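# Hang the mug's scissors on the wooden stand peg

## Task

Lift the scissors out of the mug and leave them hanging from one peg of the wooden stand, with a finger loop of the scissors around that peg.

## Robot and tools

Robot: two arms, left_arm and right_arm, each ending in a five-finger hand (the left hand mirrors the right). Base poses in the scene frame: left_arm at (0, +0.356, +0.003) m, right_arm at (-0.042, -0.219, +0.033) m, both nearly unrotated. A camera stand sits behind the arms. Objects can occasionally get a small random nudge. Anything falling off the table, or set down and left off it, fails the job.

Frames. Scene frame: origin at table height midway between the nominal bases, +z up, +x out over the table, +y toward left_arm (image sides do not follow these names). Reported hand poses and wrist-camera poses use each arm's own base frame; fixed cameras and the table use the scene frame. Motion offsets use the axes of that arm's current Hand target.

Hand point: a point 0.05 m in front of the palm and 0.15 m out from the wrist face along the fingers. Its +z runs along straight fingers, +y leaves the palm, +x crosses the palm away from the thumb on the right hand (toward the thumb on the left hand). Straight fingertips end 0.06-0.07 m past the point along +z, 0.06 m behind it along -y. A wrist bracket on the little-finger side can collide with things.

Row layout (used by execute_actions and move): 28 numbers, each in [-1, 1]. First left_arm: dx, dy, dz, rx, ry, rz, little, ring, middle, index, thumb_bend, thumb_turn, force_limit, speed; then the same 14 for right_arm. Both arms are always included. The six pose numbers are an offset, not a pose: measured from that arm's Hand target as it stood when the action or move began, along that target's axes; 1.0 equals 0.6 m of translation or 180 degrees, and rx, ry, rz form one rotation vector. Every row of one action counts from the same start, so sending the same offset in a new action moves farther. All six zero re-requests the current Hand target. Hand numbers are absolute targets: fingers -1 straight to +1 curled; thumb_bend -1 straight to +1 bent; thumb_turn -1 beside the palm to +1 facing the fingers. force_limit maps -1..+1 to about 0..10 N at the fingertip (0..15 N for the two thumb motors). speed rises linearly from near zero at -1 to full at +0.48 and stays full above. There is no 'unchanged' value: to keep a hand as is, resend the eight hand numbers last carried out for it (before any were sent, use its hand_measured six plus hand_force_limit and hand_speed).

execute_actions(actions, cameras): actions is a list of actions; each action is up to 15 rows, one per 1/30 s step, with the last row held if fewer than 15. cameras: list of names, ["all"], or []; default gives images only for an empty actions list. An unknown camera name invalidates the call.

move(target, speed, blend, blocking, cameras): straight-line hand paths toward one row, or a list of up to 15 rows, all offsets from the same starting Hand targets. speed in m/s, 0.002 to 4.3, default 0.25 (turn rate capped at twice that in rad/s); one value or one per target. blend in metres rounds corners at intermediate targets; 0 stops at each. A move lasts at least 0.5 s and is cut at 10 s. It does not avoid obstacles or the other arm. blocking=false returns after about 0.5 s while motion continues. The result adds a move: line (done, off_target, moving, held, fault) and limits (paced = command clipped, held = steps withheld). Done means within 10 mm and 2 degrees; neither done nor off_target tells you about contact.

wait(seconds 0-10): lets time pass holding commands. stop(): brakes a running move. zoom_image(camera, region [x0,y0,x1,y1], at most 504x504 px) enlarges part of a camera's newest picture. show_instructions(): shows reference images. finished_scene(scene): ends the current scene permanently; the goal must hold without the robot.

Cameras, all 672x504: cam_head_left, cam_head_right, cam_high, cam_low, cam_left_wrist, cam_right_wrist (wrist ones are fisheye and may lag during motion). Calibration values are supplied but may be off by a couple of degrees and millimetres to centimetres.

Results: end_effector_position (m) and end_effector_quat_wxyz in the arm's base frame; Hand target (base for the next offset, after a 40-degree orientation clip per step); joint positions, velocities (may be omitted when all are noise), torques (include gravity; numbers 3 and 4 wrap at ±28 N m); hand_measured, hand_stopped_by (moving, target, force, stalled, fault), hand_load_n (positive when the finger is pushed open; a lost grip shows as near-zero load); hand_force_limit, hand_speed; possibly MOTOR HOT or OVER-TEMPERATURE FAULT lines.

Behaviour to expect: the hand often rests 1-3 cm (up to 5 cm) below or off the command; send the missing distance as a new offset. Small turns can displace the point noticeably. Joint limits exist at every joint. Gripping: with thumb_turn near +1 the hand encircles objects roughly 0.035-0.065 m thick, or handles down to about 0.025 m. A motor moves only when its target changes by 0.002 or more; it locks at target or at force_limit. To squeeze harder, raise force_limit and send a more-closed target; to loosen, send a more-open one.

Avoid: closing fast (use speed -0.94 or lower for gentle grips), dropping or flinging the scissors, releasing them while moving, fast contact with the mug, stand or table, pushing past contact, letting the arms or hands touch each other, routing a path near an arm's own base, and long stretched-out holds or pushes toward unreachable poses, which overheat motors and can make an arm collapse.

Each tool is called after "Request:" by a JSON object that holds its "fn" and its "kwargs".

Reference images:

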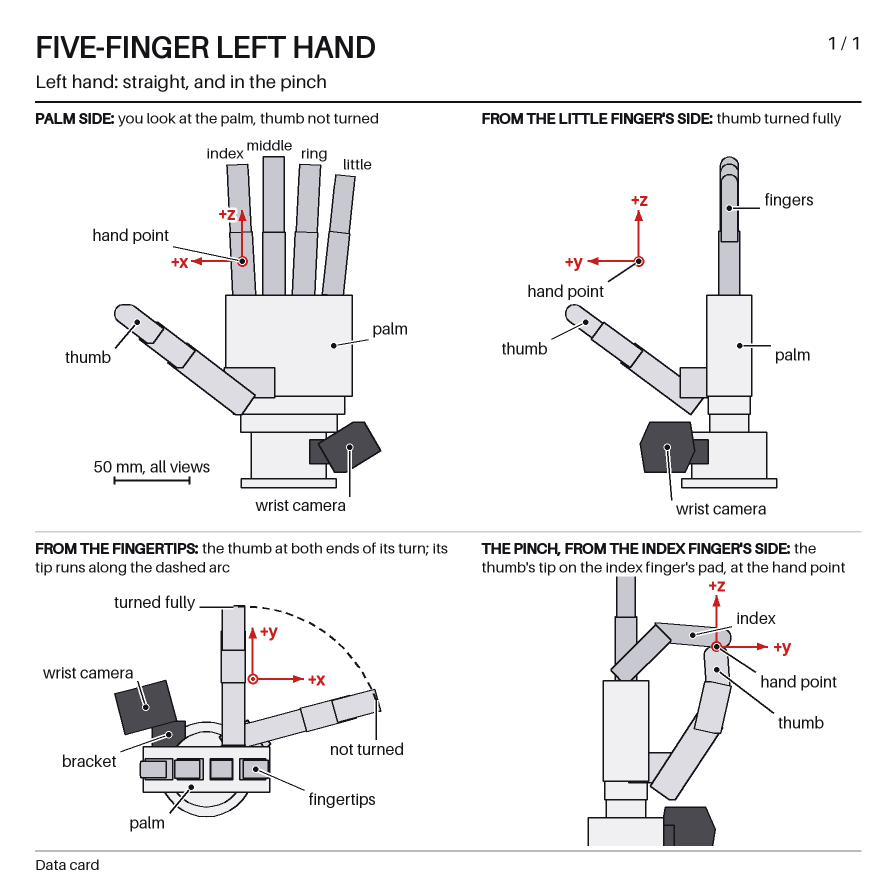

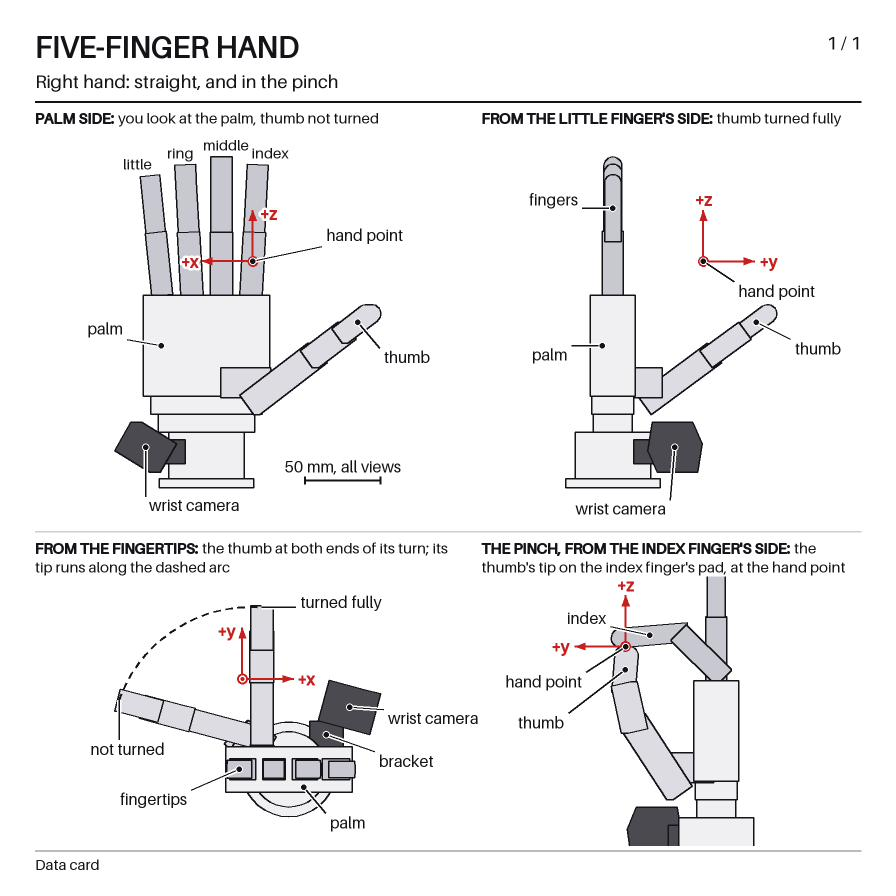

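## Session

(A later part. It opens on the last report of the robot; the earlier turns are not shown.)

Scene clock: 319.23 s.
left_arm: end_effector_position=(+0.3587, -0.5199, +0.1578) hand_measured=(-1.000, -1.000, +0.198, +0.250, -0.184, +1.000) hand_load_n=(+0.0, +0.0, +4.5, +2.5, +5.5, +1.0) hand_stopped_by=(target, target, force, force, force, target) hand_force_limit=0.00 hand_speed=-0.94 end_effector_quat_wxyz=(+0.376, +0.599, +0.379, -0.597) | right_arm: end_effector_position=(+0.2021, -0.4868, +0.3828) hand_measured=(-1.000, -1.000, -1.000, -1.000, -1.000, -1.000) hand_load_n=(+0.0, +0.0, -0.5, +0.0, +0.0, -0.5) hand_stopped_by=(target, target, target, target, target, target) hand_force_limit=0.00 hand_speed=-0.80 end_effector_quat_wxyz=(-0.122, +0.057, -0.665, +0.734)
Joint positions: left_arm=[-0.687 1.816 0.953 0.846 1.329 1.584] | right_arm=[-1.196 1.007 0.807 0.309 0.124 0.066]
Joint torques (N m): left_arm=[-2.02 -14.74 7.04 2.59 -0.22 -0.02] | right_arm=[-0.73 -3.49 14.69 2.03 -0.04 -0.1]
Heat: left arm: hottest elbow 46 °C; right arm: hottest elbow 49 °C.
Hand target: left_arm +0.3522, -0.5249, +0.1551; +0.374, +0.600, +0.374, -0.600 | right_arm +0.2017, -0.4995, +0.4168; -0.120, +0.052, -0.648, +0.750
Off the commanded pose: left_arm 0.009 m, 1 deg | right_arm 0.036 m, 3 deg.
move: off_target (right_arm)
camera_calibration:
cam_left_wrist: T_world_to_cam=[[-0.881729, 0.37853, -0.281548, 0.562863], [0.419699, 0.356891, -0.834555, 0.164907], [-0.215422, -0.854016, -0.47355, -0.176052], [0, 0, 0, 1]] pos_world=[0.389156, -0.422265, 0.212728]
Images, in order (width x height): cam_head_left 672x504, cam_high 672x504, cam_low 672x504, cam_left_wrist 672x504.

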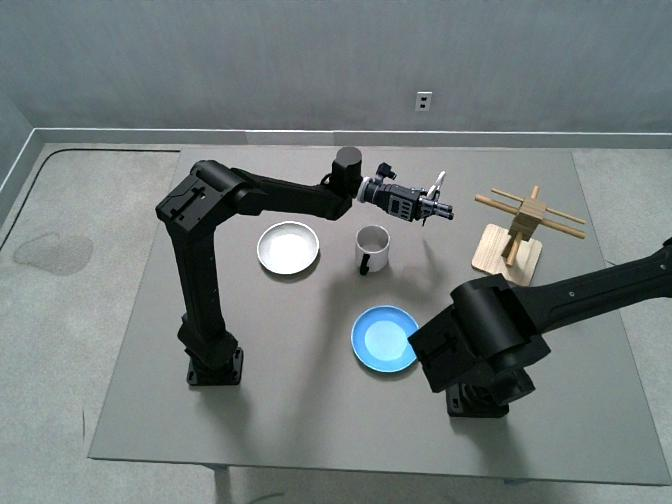

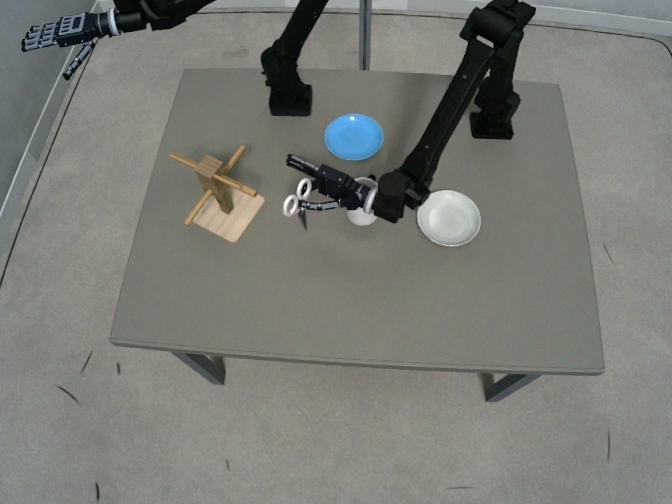

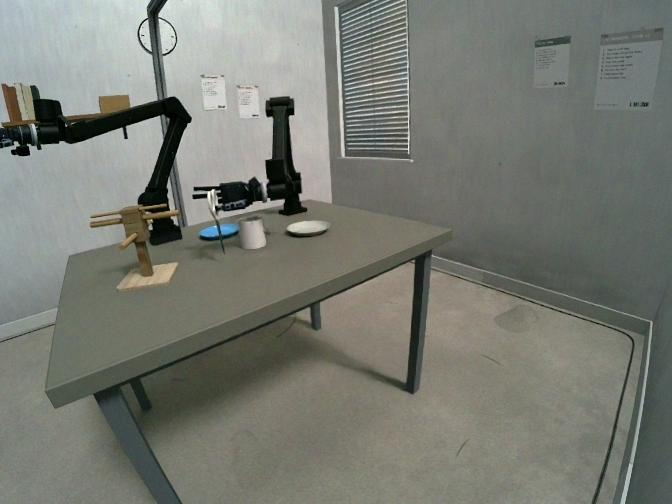

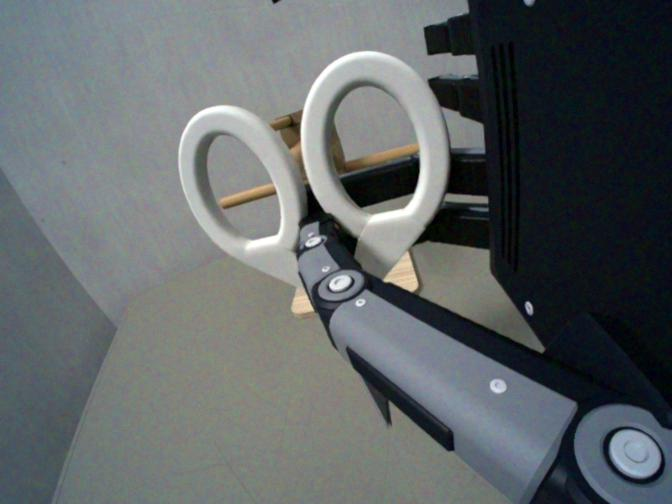

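Request:
{"fn": "zoom_image", "kwargs": {"camera": "cam_head_left", "region": [415, 160, 505, 230]}}

Request:
{"fn": "zoom_image", "kwargs": {"camera": "cam_high", "region": [240, 160, 330, 230]}}

Scaled by 5.600 from the camera's 672x504 image, which has a finer 960x720 frame.

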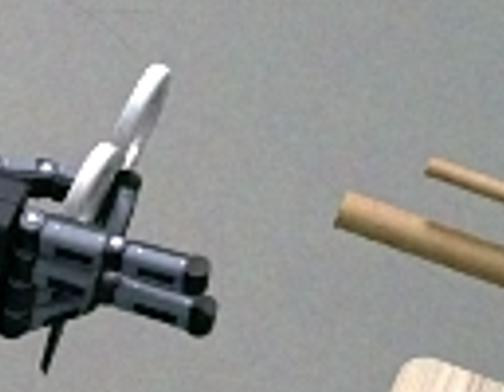

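Scaled by 5.600 from the camera's 672x504 image, which has a finer 960x720 frame.

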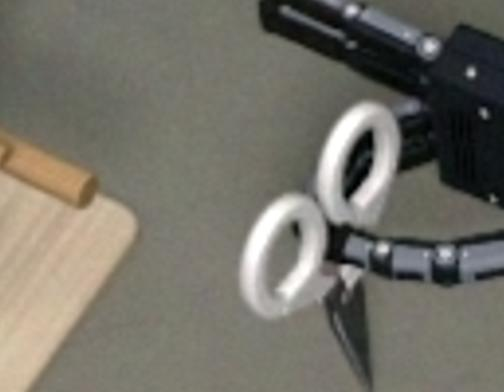

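Request:
{"fn": "zoom_image", "kwargs": {"camera": "cam_left_wrist", "region": [160, 50, 460, 275]}}

Scaled by 1.680 from the camera's 672x504 image, which has a finer 960x720 frame.

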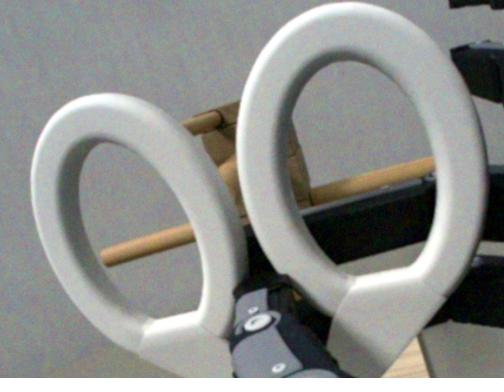

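Request:
{"fn": "move", "kwargs": {"target": [0.0367,0,0.1,0,0,0,-1,-1,0.65,0.62,0.35,1,0.0,-0.94,0,0,0,0,0,0,-1,-1,-1,-1,-1,-1,0,-0.8], "speed": 0.1, "cameras": ["cam_head_left","cam_high","cam_left_wrist"]}}

Request:
{"fn": "zoom_image", "kwargs": {"camera": "cam_head_left", "region": [435, 160, 525, 230]}}

Request:
{"fn": "zoom_image", "kwargs": {"camera": "cam_high", "region": [220, 150, 310, 220]}}

Request:
{"fn": "zoom_image", "kwargs": {"camera": "cam_left_wrist", "region": [160, 50, 460, 275]}}

Scene clock: 333.37 s.
left_arm: end_effector_position=(+0.3203, -0.5663, +0.1282) hand_measured=(-1.000, -1.000, +0.198, +0.250, -0.184, +1.000) hand_load_n=(+0.0, +0.0, +3.0, +2.0, +5.0, +1.0) hand_stopped_by=(target, target, force, force, force, target) hand_force_limit=0.00 hand_speed=-0.94 end_effector_quat_wxyz=(+0.366, +0.598, +0.385, -0.600) | right_arm: end_effector_position=(+0.2021, -0.4868, +0.3828) hand_measured=(-1.000, -1.000, -1.000, -1.000, -1.000, -1.000) hand_load_n=(+0.0, +0.0, +0.0, +0.0, +0.0, +0.0) hand_stopped_by=(target, target, target, target, target, target) hand_force_limit=0.00 hand_speed=-0.80 end_effector_quat_wxyz=(-0.122, +0.057, -0.665, +0.734)
Joint positions: left_arm=[-0.805 1.882 0.96 0.886 1.217 1.581] | right_arm=[-1.196 1.007 0.807 0.309 0.124 0.066]
Joint torques (N m): left_arm=[-1.55 -14.39 9.92 2.59 -0.22 0] | right_arm=[-0.73 -3.43 14.69 2.04 -0.04 -0.1]
Heat: left arm: hottest elbow 44 °C; right arm: hottest elbow 49 °C.
Hand target: left_arm +0.3256, -0.5788, +0.1331; +0.374, +0.600, +0.374, -0.600 | right_arm +0.2017, -0.4995, +0.4168; -0.120, +0.052, -0.648, +0.750
Off the commanded pose: left_arm 0.014 m, 2 deg | right_arm 0.036 m, 3 deg.
move: off_target (left_arm, right_arm)
camera_calibration:
cam_left_wrist: T_world_to_cam=[[-0.883401, 0.388399, -0.2622, 0.541939], [0.409578, 0.368064, -0.83473, 0.18236], [-0.227703, -0.844793, -0.484228, -0.22745], [0, 0, 0, 1]] pos_world=[0.352268, -0.469757, 0.18418]
Images, in order (width x height): cam_head_left 672x504, cam_high 672x504, cam_left_wrist 672x504.

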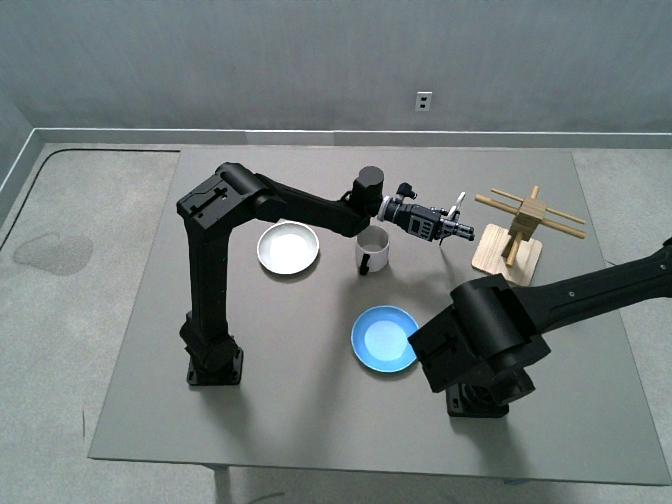

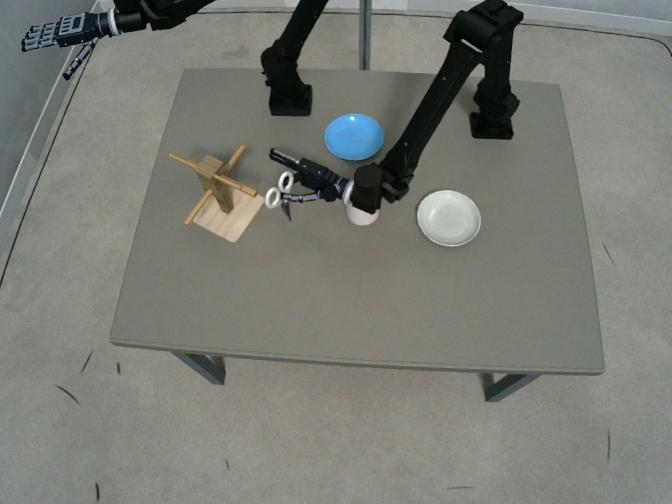

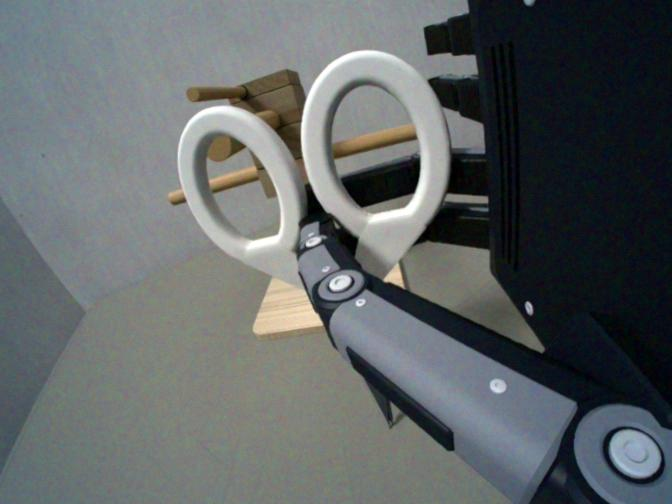

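Scaled by 5.600 from the camera's 672x504 image, which has a finer 960x720 frame.

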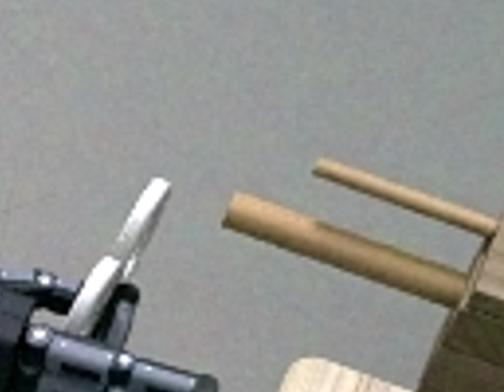

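Scaled by 5.600 from the camera's 672x504 image, which has a finer 960x720 frame.

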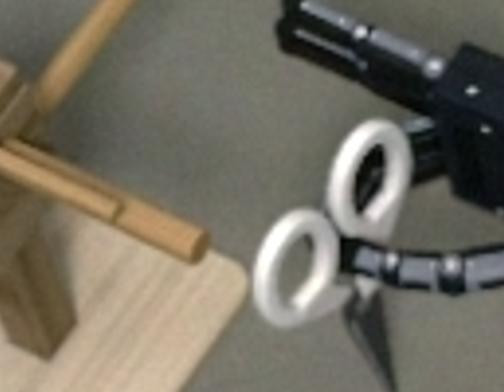

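Scaled by 1.680 from the camera's 672x504 image, which has a finer 960x720 frame.

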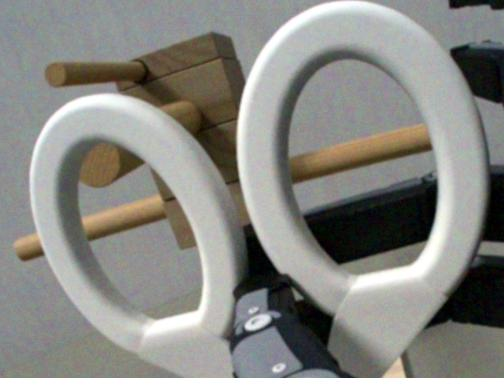

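Request:
{"fn": "move", "kwargs": {"target": [-0.0067,0.0317,-0.008,0,0,0,-1,-1,0.65,0.62,0.35,1,0.0,-0.94,0,0,0,0,0,0,-1,-1,-1,-1,-1,-1,0,-0.8], "speed": 0.06, "cameras": ["cam_head_left","cam_high","cam_left_wrist"]}}

Request:
{"fn": "zoom_image", "kwargs": {"camera": "cam_head_left", "region": [435, 160, 525, 230]}}

Request:
{"fn": "zoom_image", "kwargs": {"camera": "cam_high", "region": [220, 150, 310, 220]}}

Request:
{"fn": "zoom_image", "kwargs": {"camera": "cam_left_wrist", "region": [160, 50, 460, 275]}}

Scene clock: 342.63 s.
left_arm: end_effector_position=(+0.3291, -0.5782, +0.1380) hand_measured=(-1.000, -1.000, +0.198, +0.250, -0.184, +1.000) hand_load_n=(+0.0, +0.0, +3.0, +2.0, +5.0, +1.0) hand_stopped_by=(target, target, force, force, force, target) hand_force_limit=0.00 hand_speed=-0.94 end_effector_quat_wxyz=(+0.372, +0.603, +0.370, -0.601) | right_arm: end_effector_position=(+0.2021, -0.4868, +0.3828) hand_measured=(-1.000, -1.000, -1.000, -1.000, -1.000, -1.000) hand_load_n=(+0.0, +0.0, -0.5, +0.0, +0.0, -0.5) hand_stopped_by=(target, target, target, target, target, target) hand_force_limit=0.00 hand_speed=-0.80 end_effector_quat_wxyz=(-0.122, +0.057, -0.665, +0.734)
Joint positions: left_arm=[-0.805 1.902 1.011 0.886 1.233 1.579] | right_arm=[-1.196 1.007 0.807 0.309 0.124 0.066]
Joint torques (N m): left_arm=[0.32 -14.97 10.18 1.2 -0.05 -0.03] | right_arm=[-0.73 -3.43 14.69 2.04 -0.04 -0.1]
Heat: left arm: hottest elbow 44 °C; right arm: hottest elbow 49 °C.
Hand target: left_arm +0.3448, -0.5829, +0.1369; +0.374, +0.600, +0.374, -0.600 | right_arm +0.2017, -0.4995, +0.4168; -0.120, +0.052, -0.648, +0.750
Off the commanded pose: left_arm 0.016 m, 1 deg | right_arm 0.036 m, 3 deg.
move: off_target (left_arm, right_arm)
camera_calibration:
cam_left_wrist: T_world_to_cam=[[-0.871838, 0.396091, -0.288114, 0.561059], [0.431595, 0.343159, -0.834247, 0.16966], [-0.231569, -0.851677, -0.47013, -0.235418], [0, 0, 0, 1]] pos_world=[0.361413, -0.480951, 0.19251]
Images, in order (width x height): cam_head_left 672x504, cam_high 672x504, cam_left_wrist 672x504.

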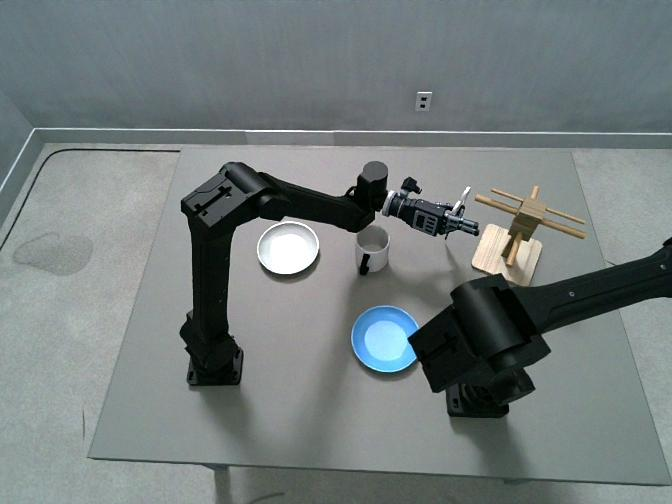

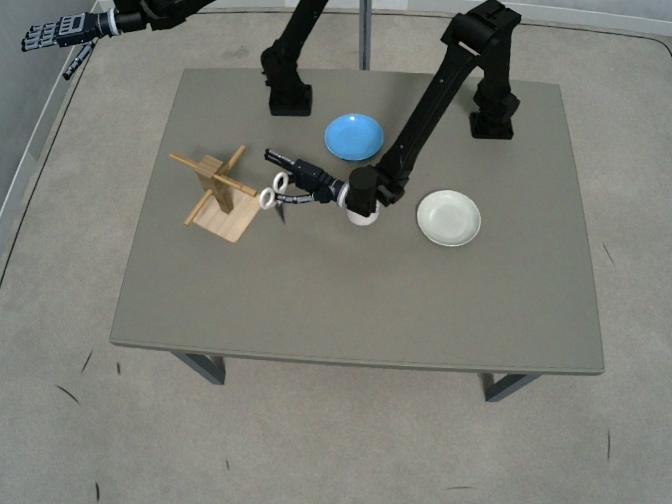

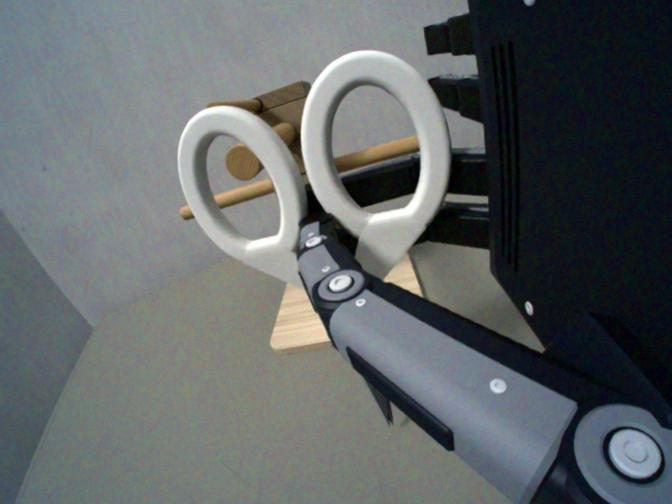

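Scaled by 5.600 from the camera's 672x504 image, which has a finer 960x720 frame.

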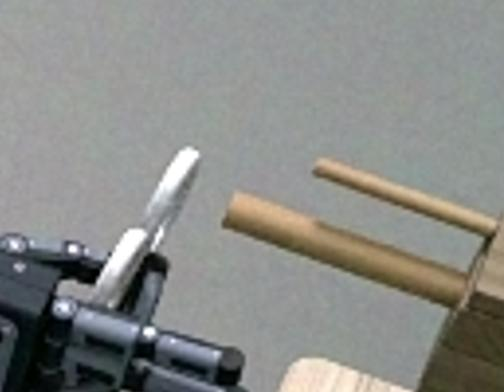

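Scaled by 5.600 from the camera's 672x504 image, which has a finer 960x720 frame.

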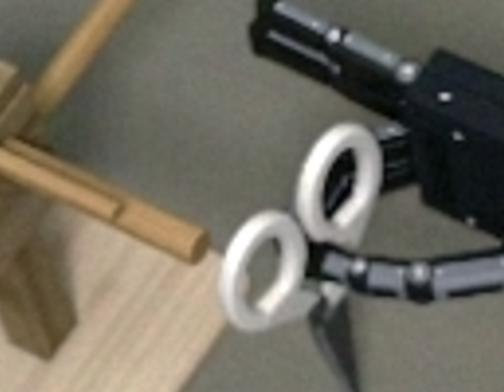

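Scaled by 1.680 from the camera's 672x504 image, which has a finer 960x720 frame.

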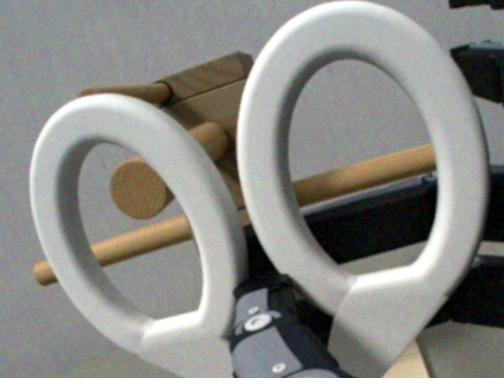

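Request:
{"fn": "move", "kwargs": {"target": [0.005,0.0067,0.035,0,0,0,-1,-1,0.65,0.62,0.35,1,0.0,-0.94,0,0,0,0,0,0,-1,-1,-1,-1,-1,-1,0,-0.8], "speed": 0.05, "cameras": ["cam_head_left","cam_high","cam_left_wrist"]}}

Request:
{"fn": "zoom_image", "kwargs": {"camera": "cam_head_left", "region": [435, 160, 525, 230]}}

Request:
{"fn": "zoom_image", "kwargs": {"camera": "cam_high", "region": [220, 150, 310, 220]}}

Request:
{"fn": "zoom_image", "kwargs": {"camera": "cam_left_wrist", "region": [160, 50, 460, 275]}}

Scene clock: 350.60 s.
left_arm: end_effector_position=(+0.3385, -0.5889, +0.1339) hand_measured=(-1.000, -1.000, +0.198, +0.250, -0.184, +1.000) hand_load_n=(+0.0, +0.0, +3.0, +1.5, +4.5, +1.5) hand_stopped_by=(target, target, force, force, force, target) hand_force_limit=0.00 hand_speed=-0.94 end_effector_quat_wxyz=(+0.378, +0.599, +0.377, -0.597) | right_arm: end_effector_position=(+0.2021, -0.4868, +0.3828) hand_measured=(-1.000, -1.000, -1.000, -1.000, -1.000, -1.000) hand_load_n=(-0.5, +0.0, +0.0, +0.0, +0.5, -0.5) hand_stopped_by=(target, target, target, target, target, target) hand_force_limit=0.00 hand_speed=-0.80 end_effector_quat_wxyz=(-0.122, +0.057, -0.665, +0.734)
Joint positions: left_arm=[-0.811 1.929 1.044 0.88 1.204 1.579] | right_arm=[-1.196 1.007 0.807 0.309 0.124 0.066]
Joint torques (N m): left_arm=[-2.26 -15.38 10.4 1.16 -0.23 -0.02] | right_arm=[-0.73 -3.43 14.71 2.03 -0.04 -0.1]
Heat: left arm: hottest elbow 43 °C; right arm: hottest elbow 49 °C.
Hand target: left_arm +0.3391, -0.6035, +0.1338; +0.374, +0.600, +0.374, -0.600 | right_arm +0.2017, -0.4995, +0.4168; -0.120, +0.052, -0.648, +0.750
Off the commanded pose: left_arm 0.015 m, 1 deg | right_arm 0.036 m, 3 deg.
move: off_target (left_arm, right_arm)
camera_calibration:
cam_left_wrist: T_world_to_cam=[[-0.881011, 0.376268, -0.286779, 0.563557], [0.422705, 0.353833, -0.83434, 0.17509], [-0.212463, -0.856285, -0.470781, -0.253381], [0, 0, 0, 1]] pos_world=[0.368654, -0.490967, 0.188414]
Images, in order (width x height): cam_head_left 672x504, cam_high 672x504, cam_left_wrist 672x504.

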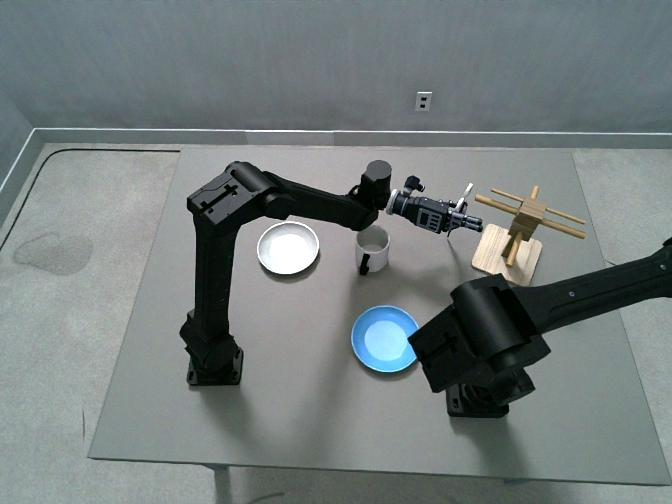

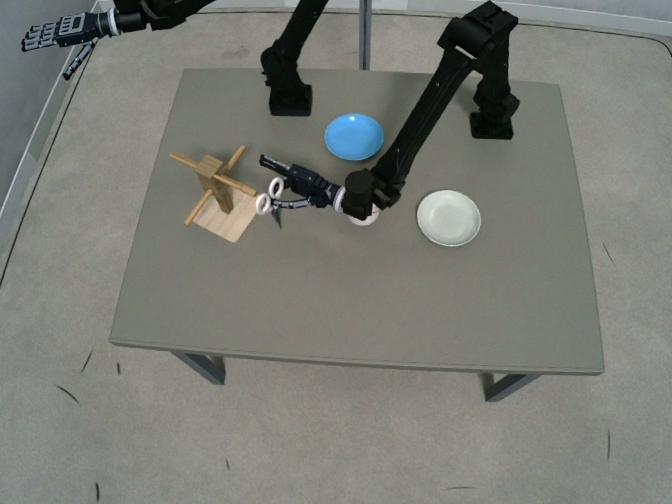

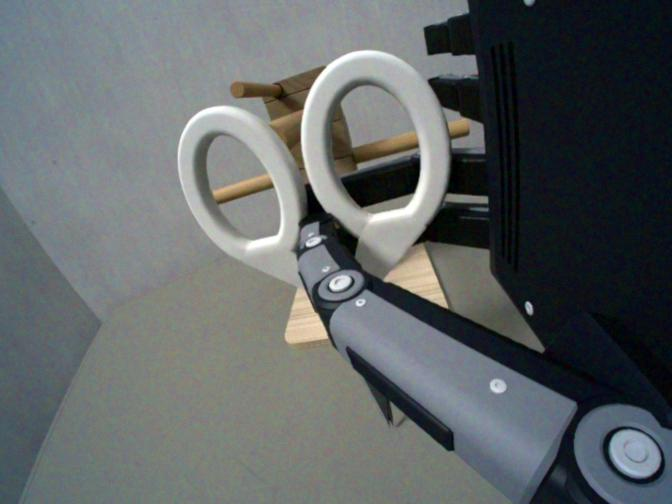

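Scaled by 5.600 from the camera's 672x504 image, which has a finer 960x720 frame.

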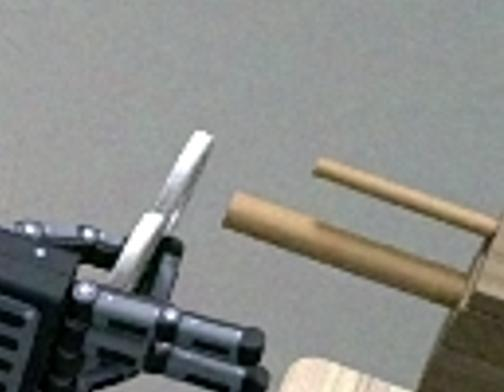

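Scaled by 5.600 from the camera's 672x504 image, which has a finer 960x720 frame.

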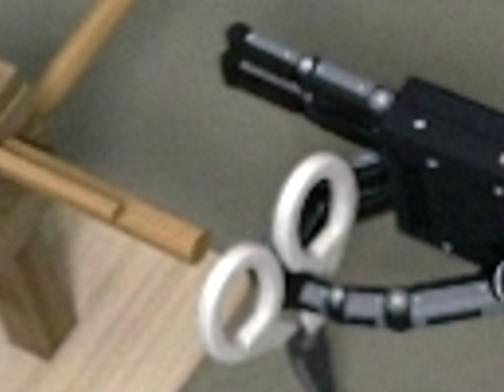

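Scaled by 1.680 from the camera's 672x504 image, which has a finer 960x720 frame.

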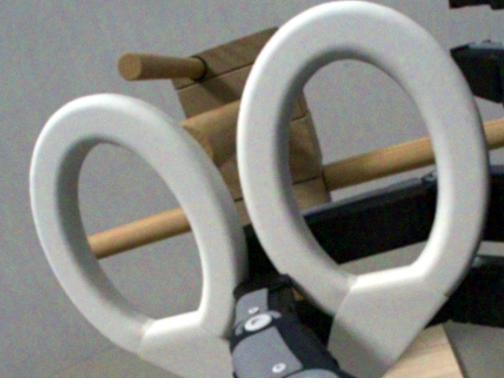

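Request:
{"fn": "move", "kwargs": {"target": [-0.0083,-0.02,0,0,0,0,-1,-1,0.65,0.62,0.35,1,0.0,-0.94,0,0,0,0,0,0,-1,-1,-1,-1,-1,-1,0,-0.8], "speed": 0.05, "cameras": ["cam_head_left","cam_high","cam_left_wrist"]}}

Request:
{"fn": "zoom_image", "kwargs": {"camera": "cam_head_left", "region": [435, 160, 525, 230]}}

Request:
{"fn": "zoom_image", "kwargs": {"camera": "cam_high", "region": [220, 150, 310, 220]}}

Request:
{"fn": "zoom_image", "kwargs": {"camera": "cam_left_wrist", "region": [160, 50, 460, 275]}}

Scene clock: 354.20 s.
left_arm: end_effector_position=(+0.3350, -0.5919, +0.1339) hand_measured=(-1.000, -1.000, +0.198, +0.250, -0.184, +1.000) hand_load_n=(+0.0, +0.0, +3.0, +1.5, +4.5, +1.0) hand_stopped_by=(target, target, force, force, force, target) hand_force_limit=0.00 hand_speed=-0.94 end_effector_quat_wxyz=(+0.378, +0.599, +0.377, -0.597) | right_arm: end_effector_position=(+0.2021, -0.4868, +0.3828) hand_measured=(-1.000, -1.000, -1.000, -1.000, -1.000, -1.000) hand_load_n=(+0.0, +0.0, +0.0, +0.0, +0.0, -0.5) hand_stopped_by=(target, target, target, target, target, target) hand_force_limit=0.00 hand_speed=-0.80 end_effector_quat_wxyz=(-0.122, +0.057, -0.665, +0.734)
Joint positions: left_arm=[-0.82 1.929 1.044 0.88 1.196 1.579] | right_arm=[-1.196 1.007 0.807 0.309 0.124 0.066]
Joint torques (N m): left_arm=[-2.08 -17.79 7.75 1.32 -0.25 -0.03] | right_arm=[-0.79 -3.43 14.69 2.04 -0.04 -0.1]
Heat: left arm: hottest elbow 44 °C; right arm: hottest elbow 49 °C.
Hand target: left_arm +0.3285, -0.5981, +0.1388; +0.374, +0.600, +0.374, -0.600 | right_arm +0.2017, -0.4995, +0.4168; -0.120, +0.052, -0.648, +0.750
Off the commanded pose: left_arm 0.010 m, 1 deg | right_arm 0.036 m, 3 deg.
move: off_target (right_arm)
camera_calibration:
cam_left_wrist: T_world_to_cam=[[-0.880532, 0.37732, -0.286869, 0.562091], [0.423199, 0.353278, -0.834325, 0.177164], [-0.213463, -0.856052, -0.470753, -0.256281], [0, 0, 0, 1]] pos_world=[0.365257, -0.494066, 0.188413]
Images, in order (width x height): cam_head_left 672x504, cam_high 672x504, cam_left_wrist 672x504.

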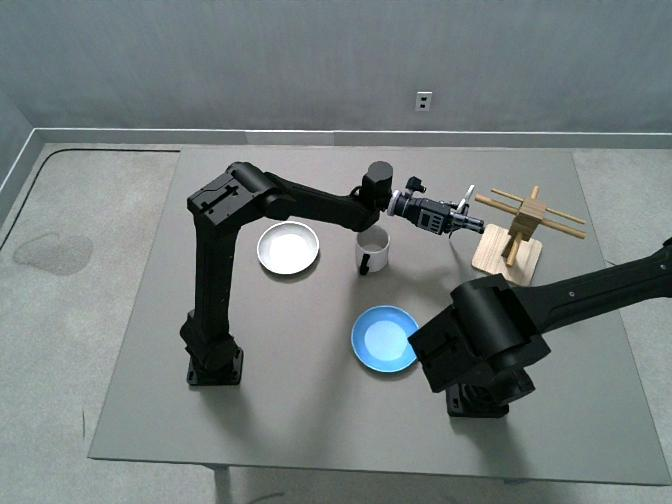

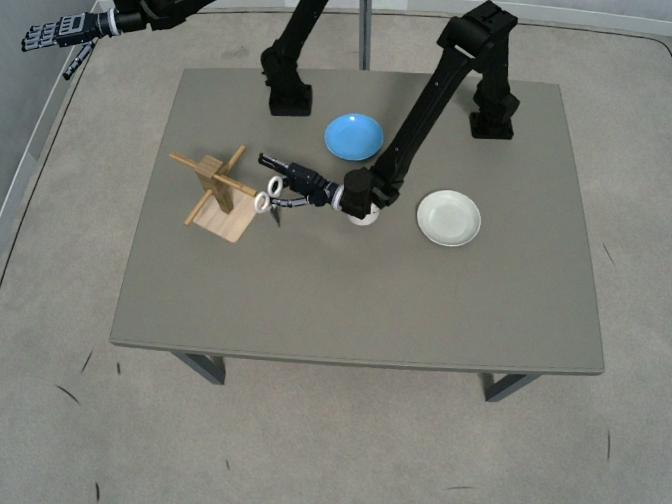

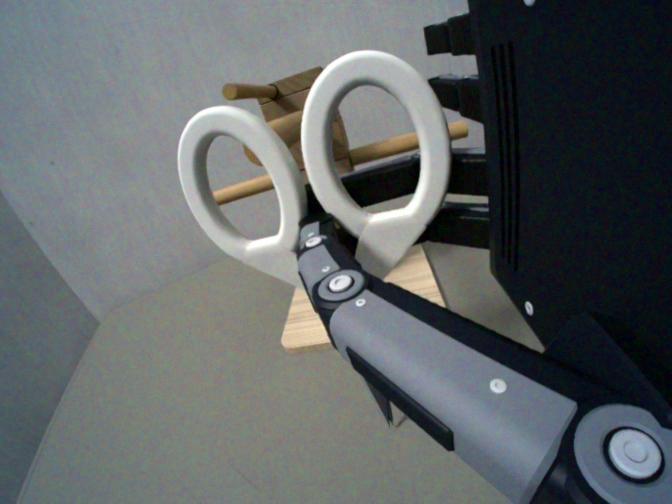

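Scaled by 5.600 from the camera's 672x504 image, which has a finer 960x720 frame.

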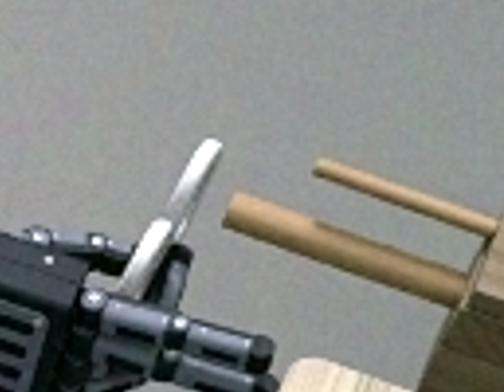

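Scaled by 5.600 from the camera's 672x504 image, which has a finer 960x720 frame.

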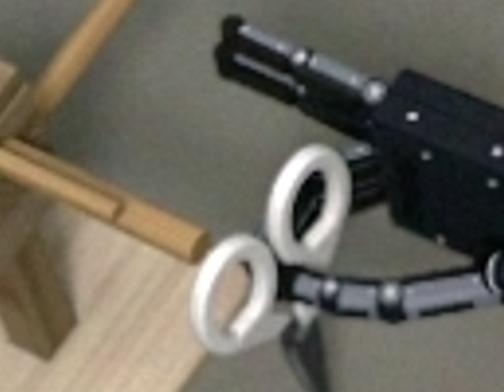

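Scaled by 1.680 from the camera's 672x504 image, which has a finer 960x720 frame.

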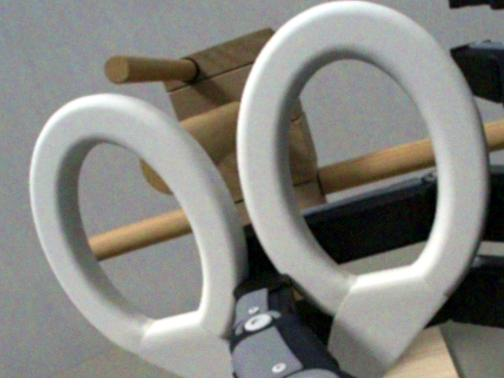

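Request:
{"fn": "move", "kwargs": {"target": [-0.0133,-0.0133,0,0,0,0,-1,-1,0.65,0.62,0.35,1,0.0,-0.94,0,0,0,0,0,0,-1,-1,-1,-1,-1,-1,0,-0.8], "speed": 0.05, "cameras": ["cam_head_left","cam_high","cam_left_wrist"]}}

Request:
{"fn": "zoom_image", "kwargs": {"camera": "cam_head_left", "region": [435, 160, 525, 230]}}

Request:
{"fn": "zoom_image", "kwargs": {"camera": "cam_high", "region": [220, 150, 310, 220]}}

Request:
{"fn": "zoom_image", "kwargs": {"camera": "cam_left_wrist", "region": [160, 50, 460, 275]}}

Scene clock: 359.17 s.
left_arm: end_effector_position=(+0.3312, -0.5920, +0.1485) hand_measured=(-1.000, -1.000, +0.198, +0.250, -0.184, +1.000) hand_load_n=(+0.0, +0.0, +3.0, +2.0, +4.5, +1.0) hand_stopped_by=(target, target, force, force, force, target) hand_force_limit=0.00 hand_speed=-0.94 end_effector_quat_wxyz=(+0.383, +0.600, +0.371, -0.596) | right_arm: end_effector_position=(+0.2021, -0.4868, +0.3828) hand_measured=(-1.000, -1.000, -1.000, -1.000, -1.000, -1.000) hand_load_n=(+0.0, +0.0, +0.0, +0.0, +0.0, -0.5) hand_stopped_by=(target, target, target, target, target, target) hand_force_limit=0.00 hand_speed=-0.80 end_effector_quat_wxyz=(-0.122, +0.057, -0.665, +0.734)
Joint positions: left_arm=[-0.825 1.9 1.037 0.874 1.191 1.578] | right_arm=[-1.196 1.007 0.807 0.309 0.124 0.066]
Joint torques (N m): left_arm=[-2.14 -17.38 6.74 1.16 -0.25 -0.02] | right_arm=[-0.79 -3.43 14.69 2.04 -0.04 -0.1]
Heat: left arm: hottest elbow 43 °C; right arm: hottest elbow 49 °C.
Hand target: left_arm +0.3213, -0.5947, +0.1470; +0.374, +0.600, +0.374, -0.600 | right_arm +0.2017, -0.4995, +0.4168; -0.120, +0.052, -0.648, +0.750
Off the commanded pose: left_arm 0.010 m, 1 deg | right_arm 0.036 m, 3 deg.
move: off_target (right_arm)
camera_calibration:
cam_left_wrist: T_world_to_cam=[[-0.877436, 0.373397, -0.301131, 0.561735], [0.432261, 0.343292, -0.833847, 0.181968], [-0.20798, -0.861815, -0.462622, -0.256612], [0, 0, 0, 1]] pos_world=[0.360859, -0.49337, 0.202174]
Images, in order (width x height): cam_head_left 672x504, cam_high 672x504, cam_left_wrist 672x504.

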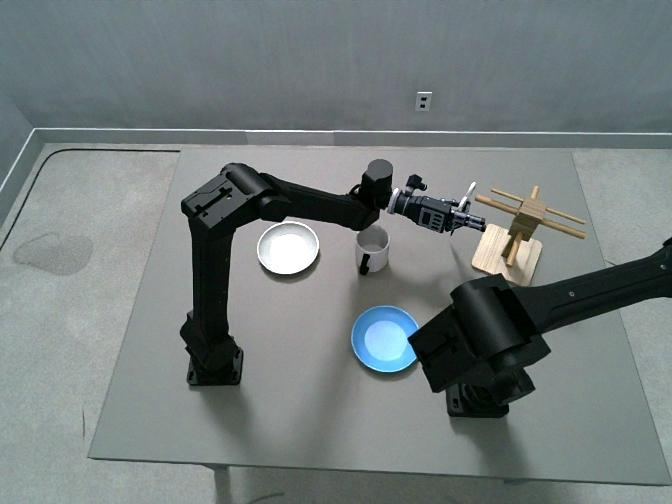

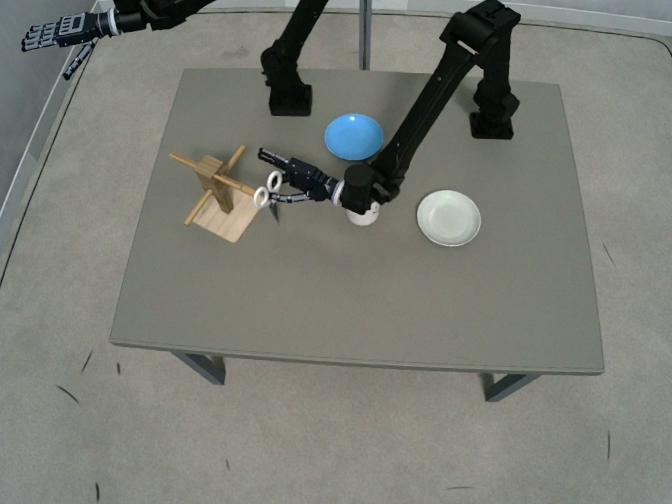

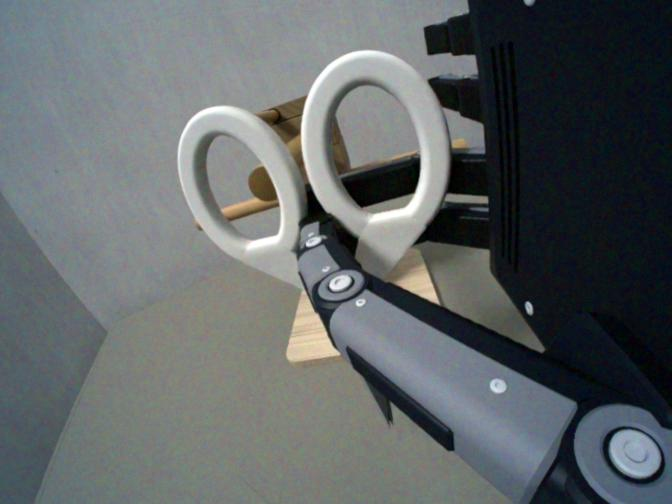

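Scaled by 5.600 from the camera's 672x504 image, which has a finer 960x720 frame.

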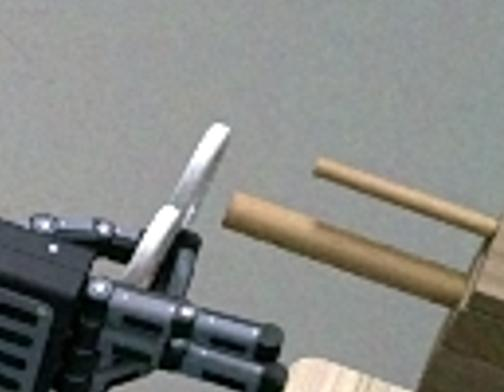

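Scaled by 5.600 from the camera's 672x504 image, which has a finer 960x720 frame.

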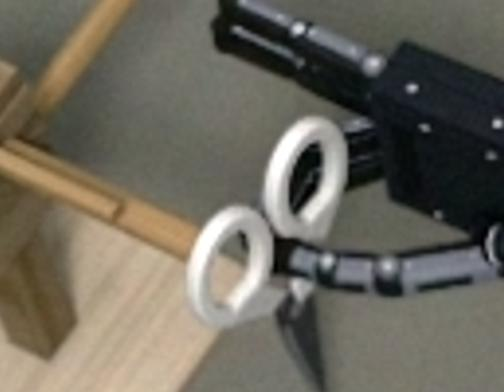

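Scaled by 1.680 from the camera's 672x504 image, which has a finer 960x720 frame.

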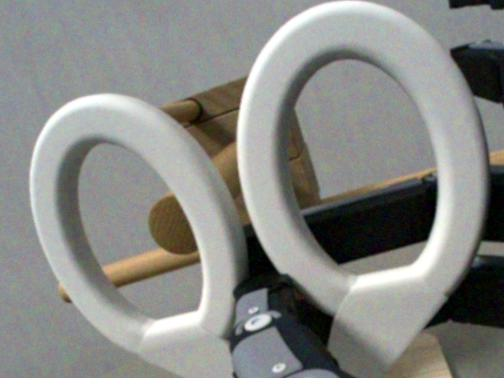

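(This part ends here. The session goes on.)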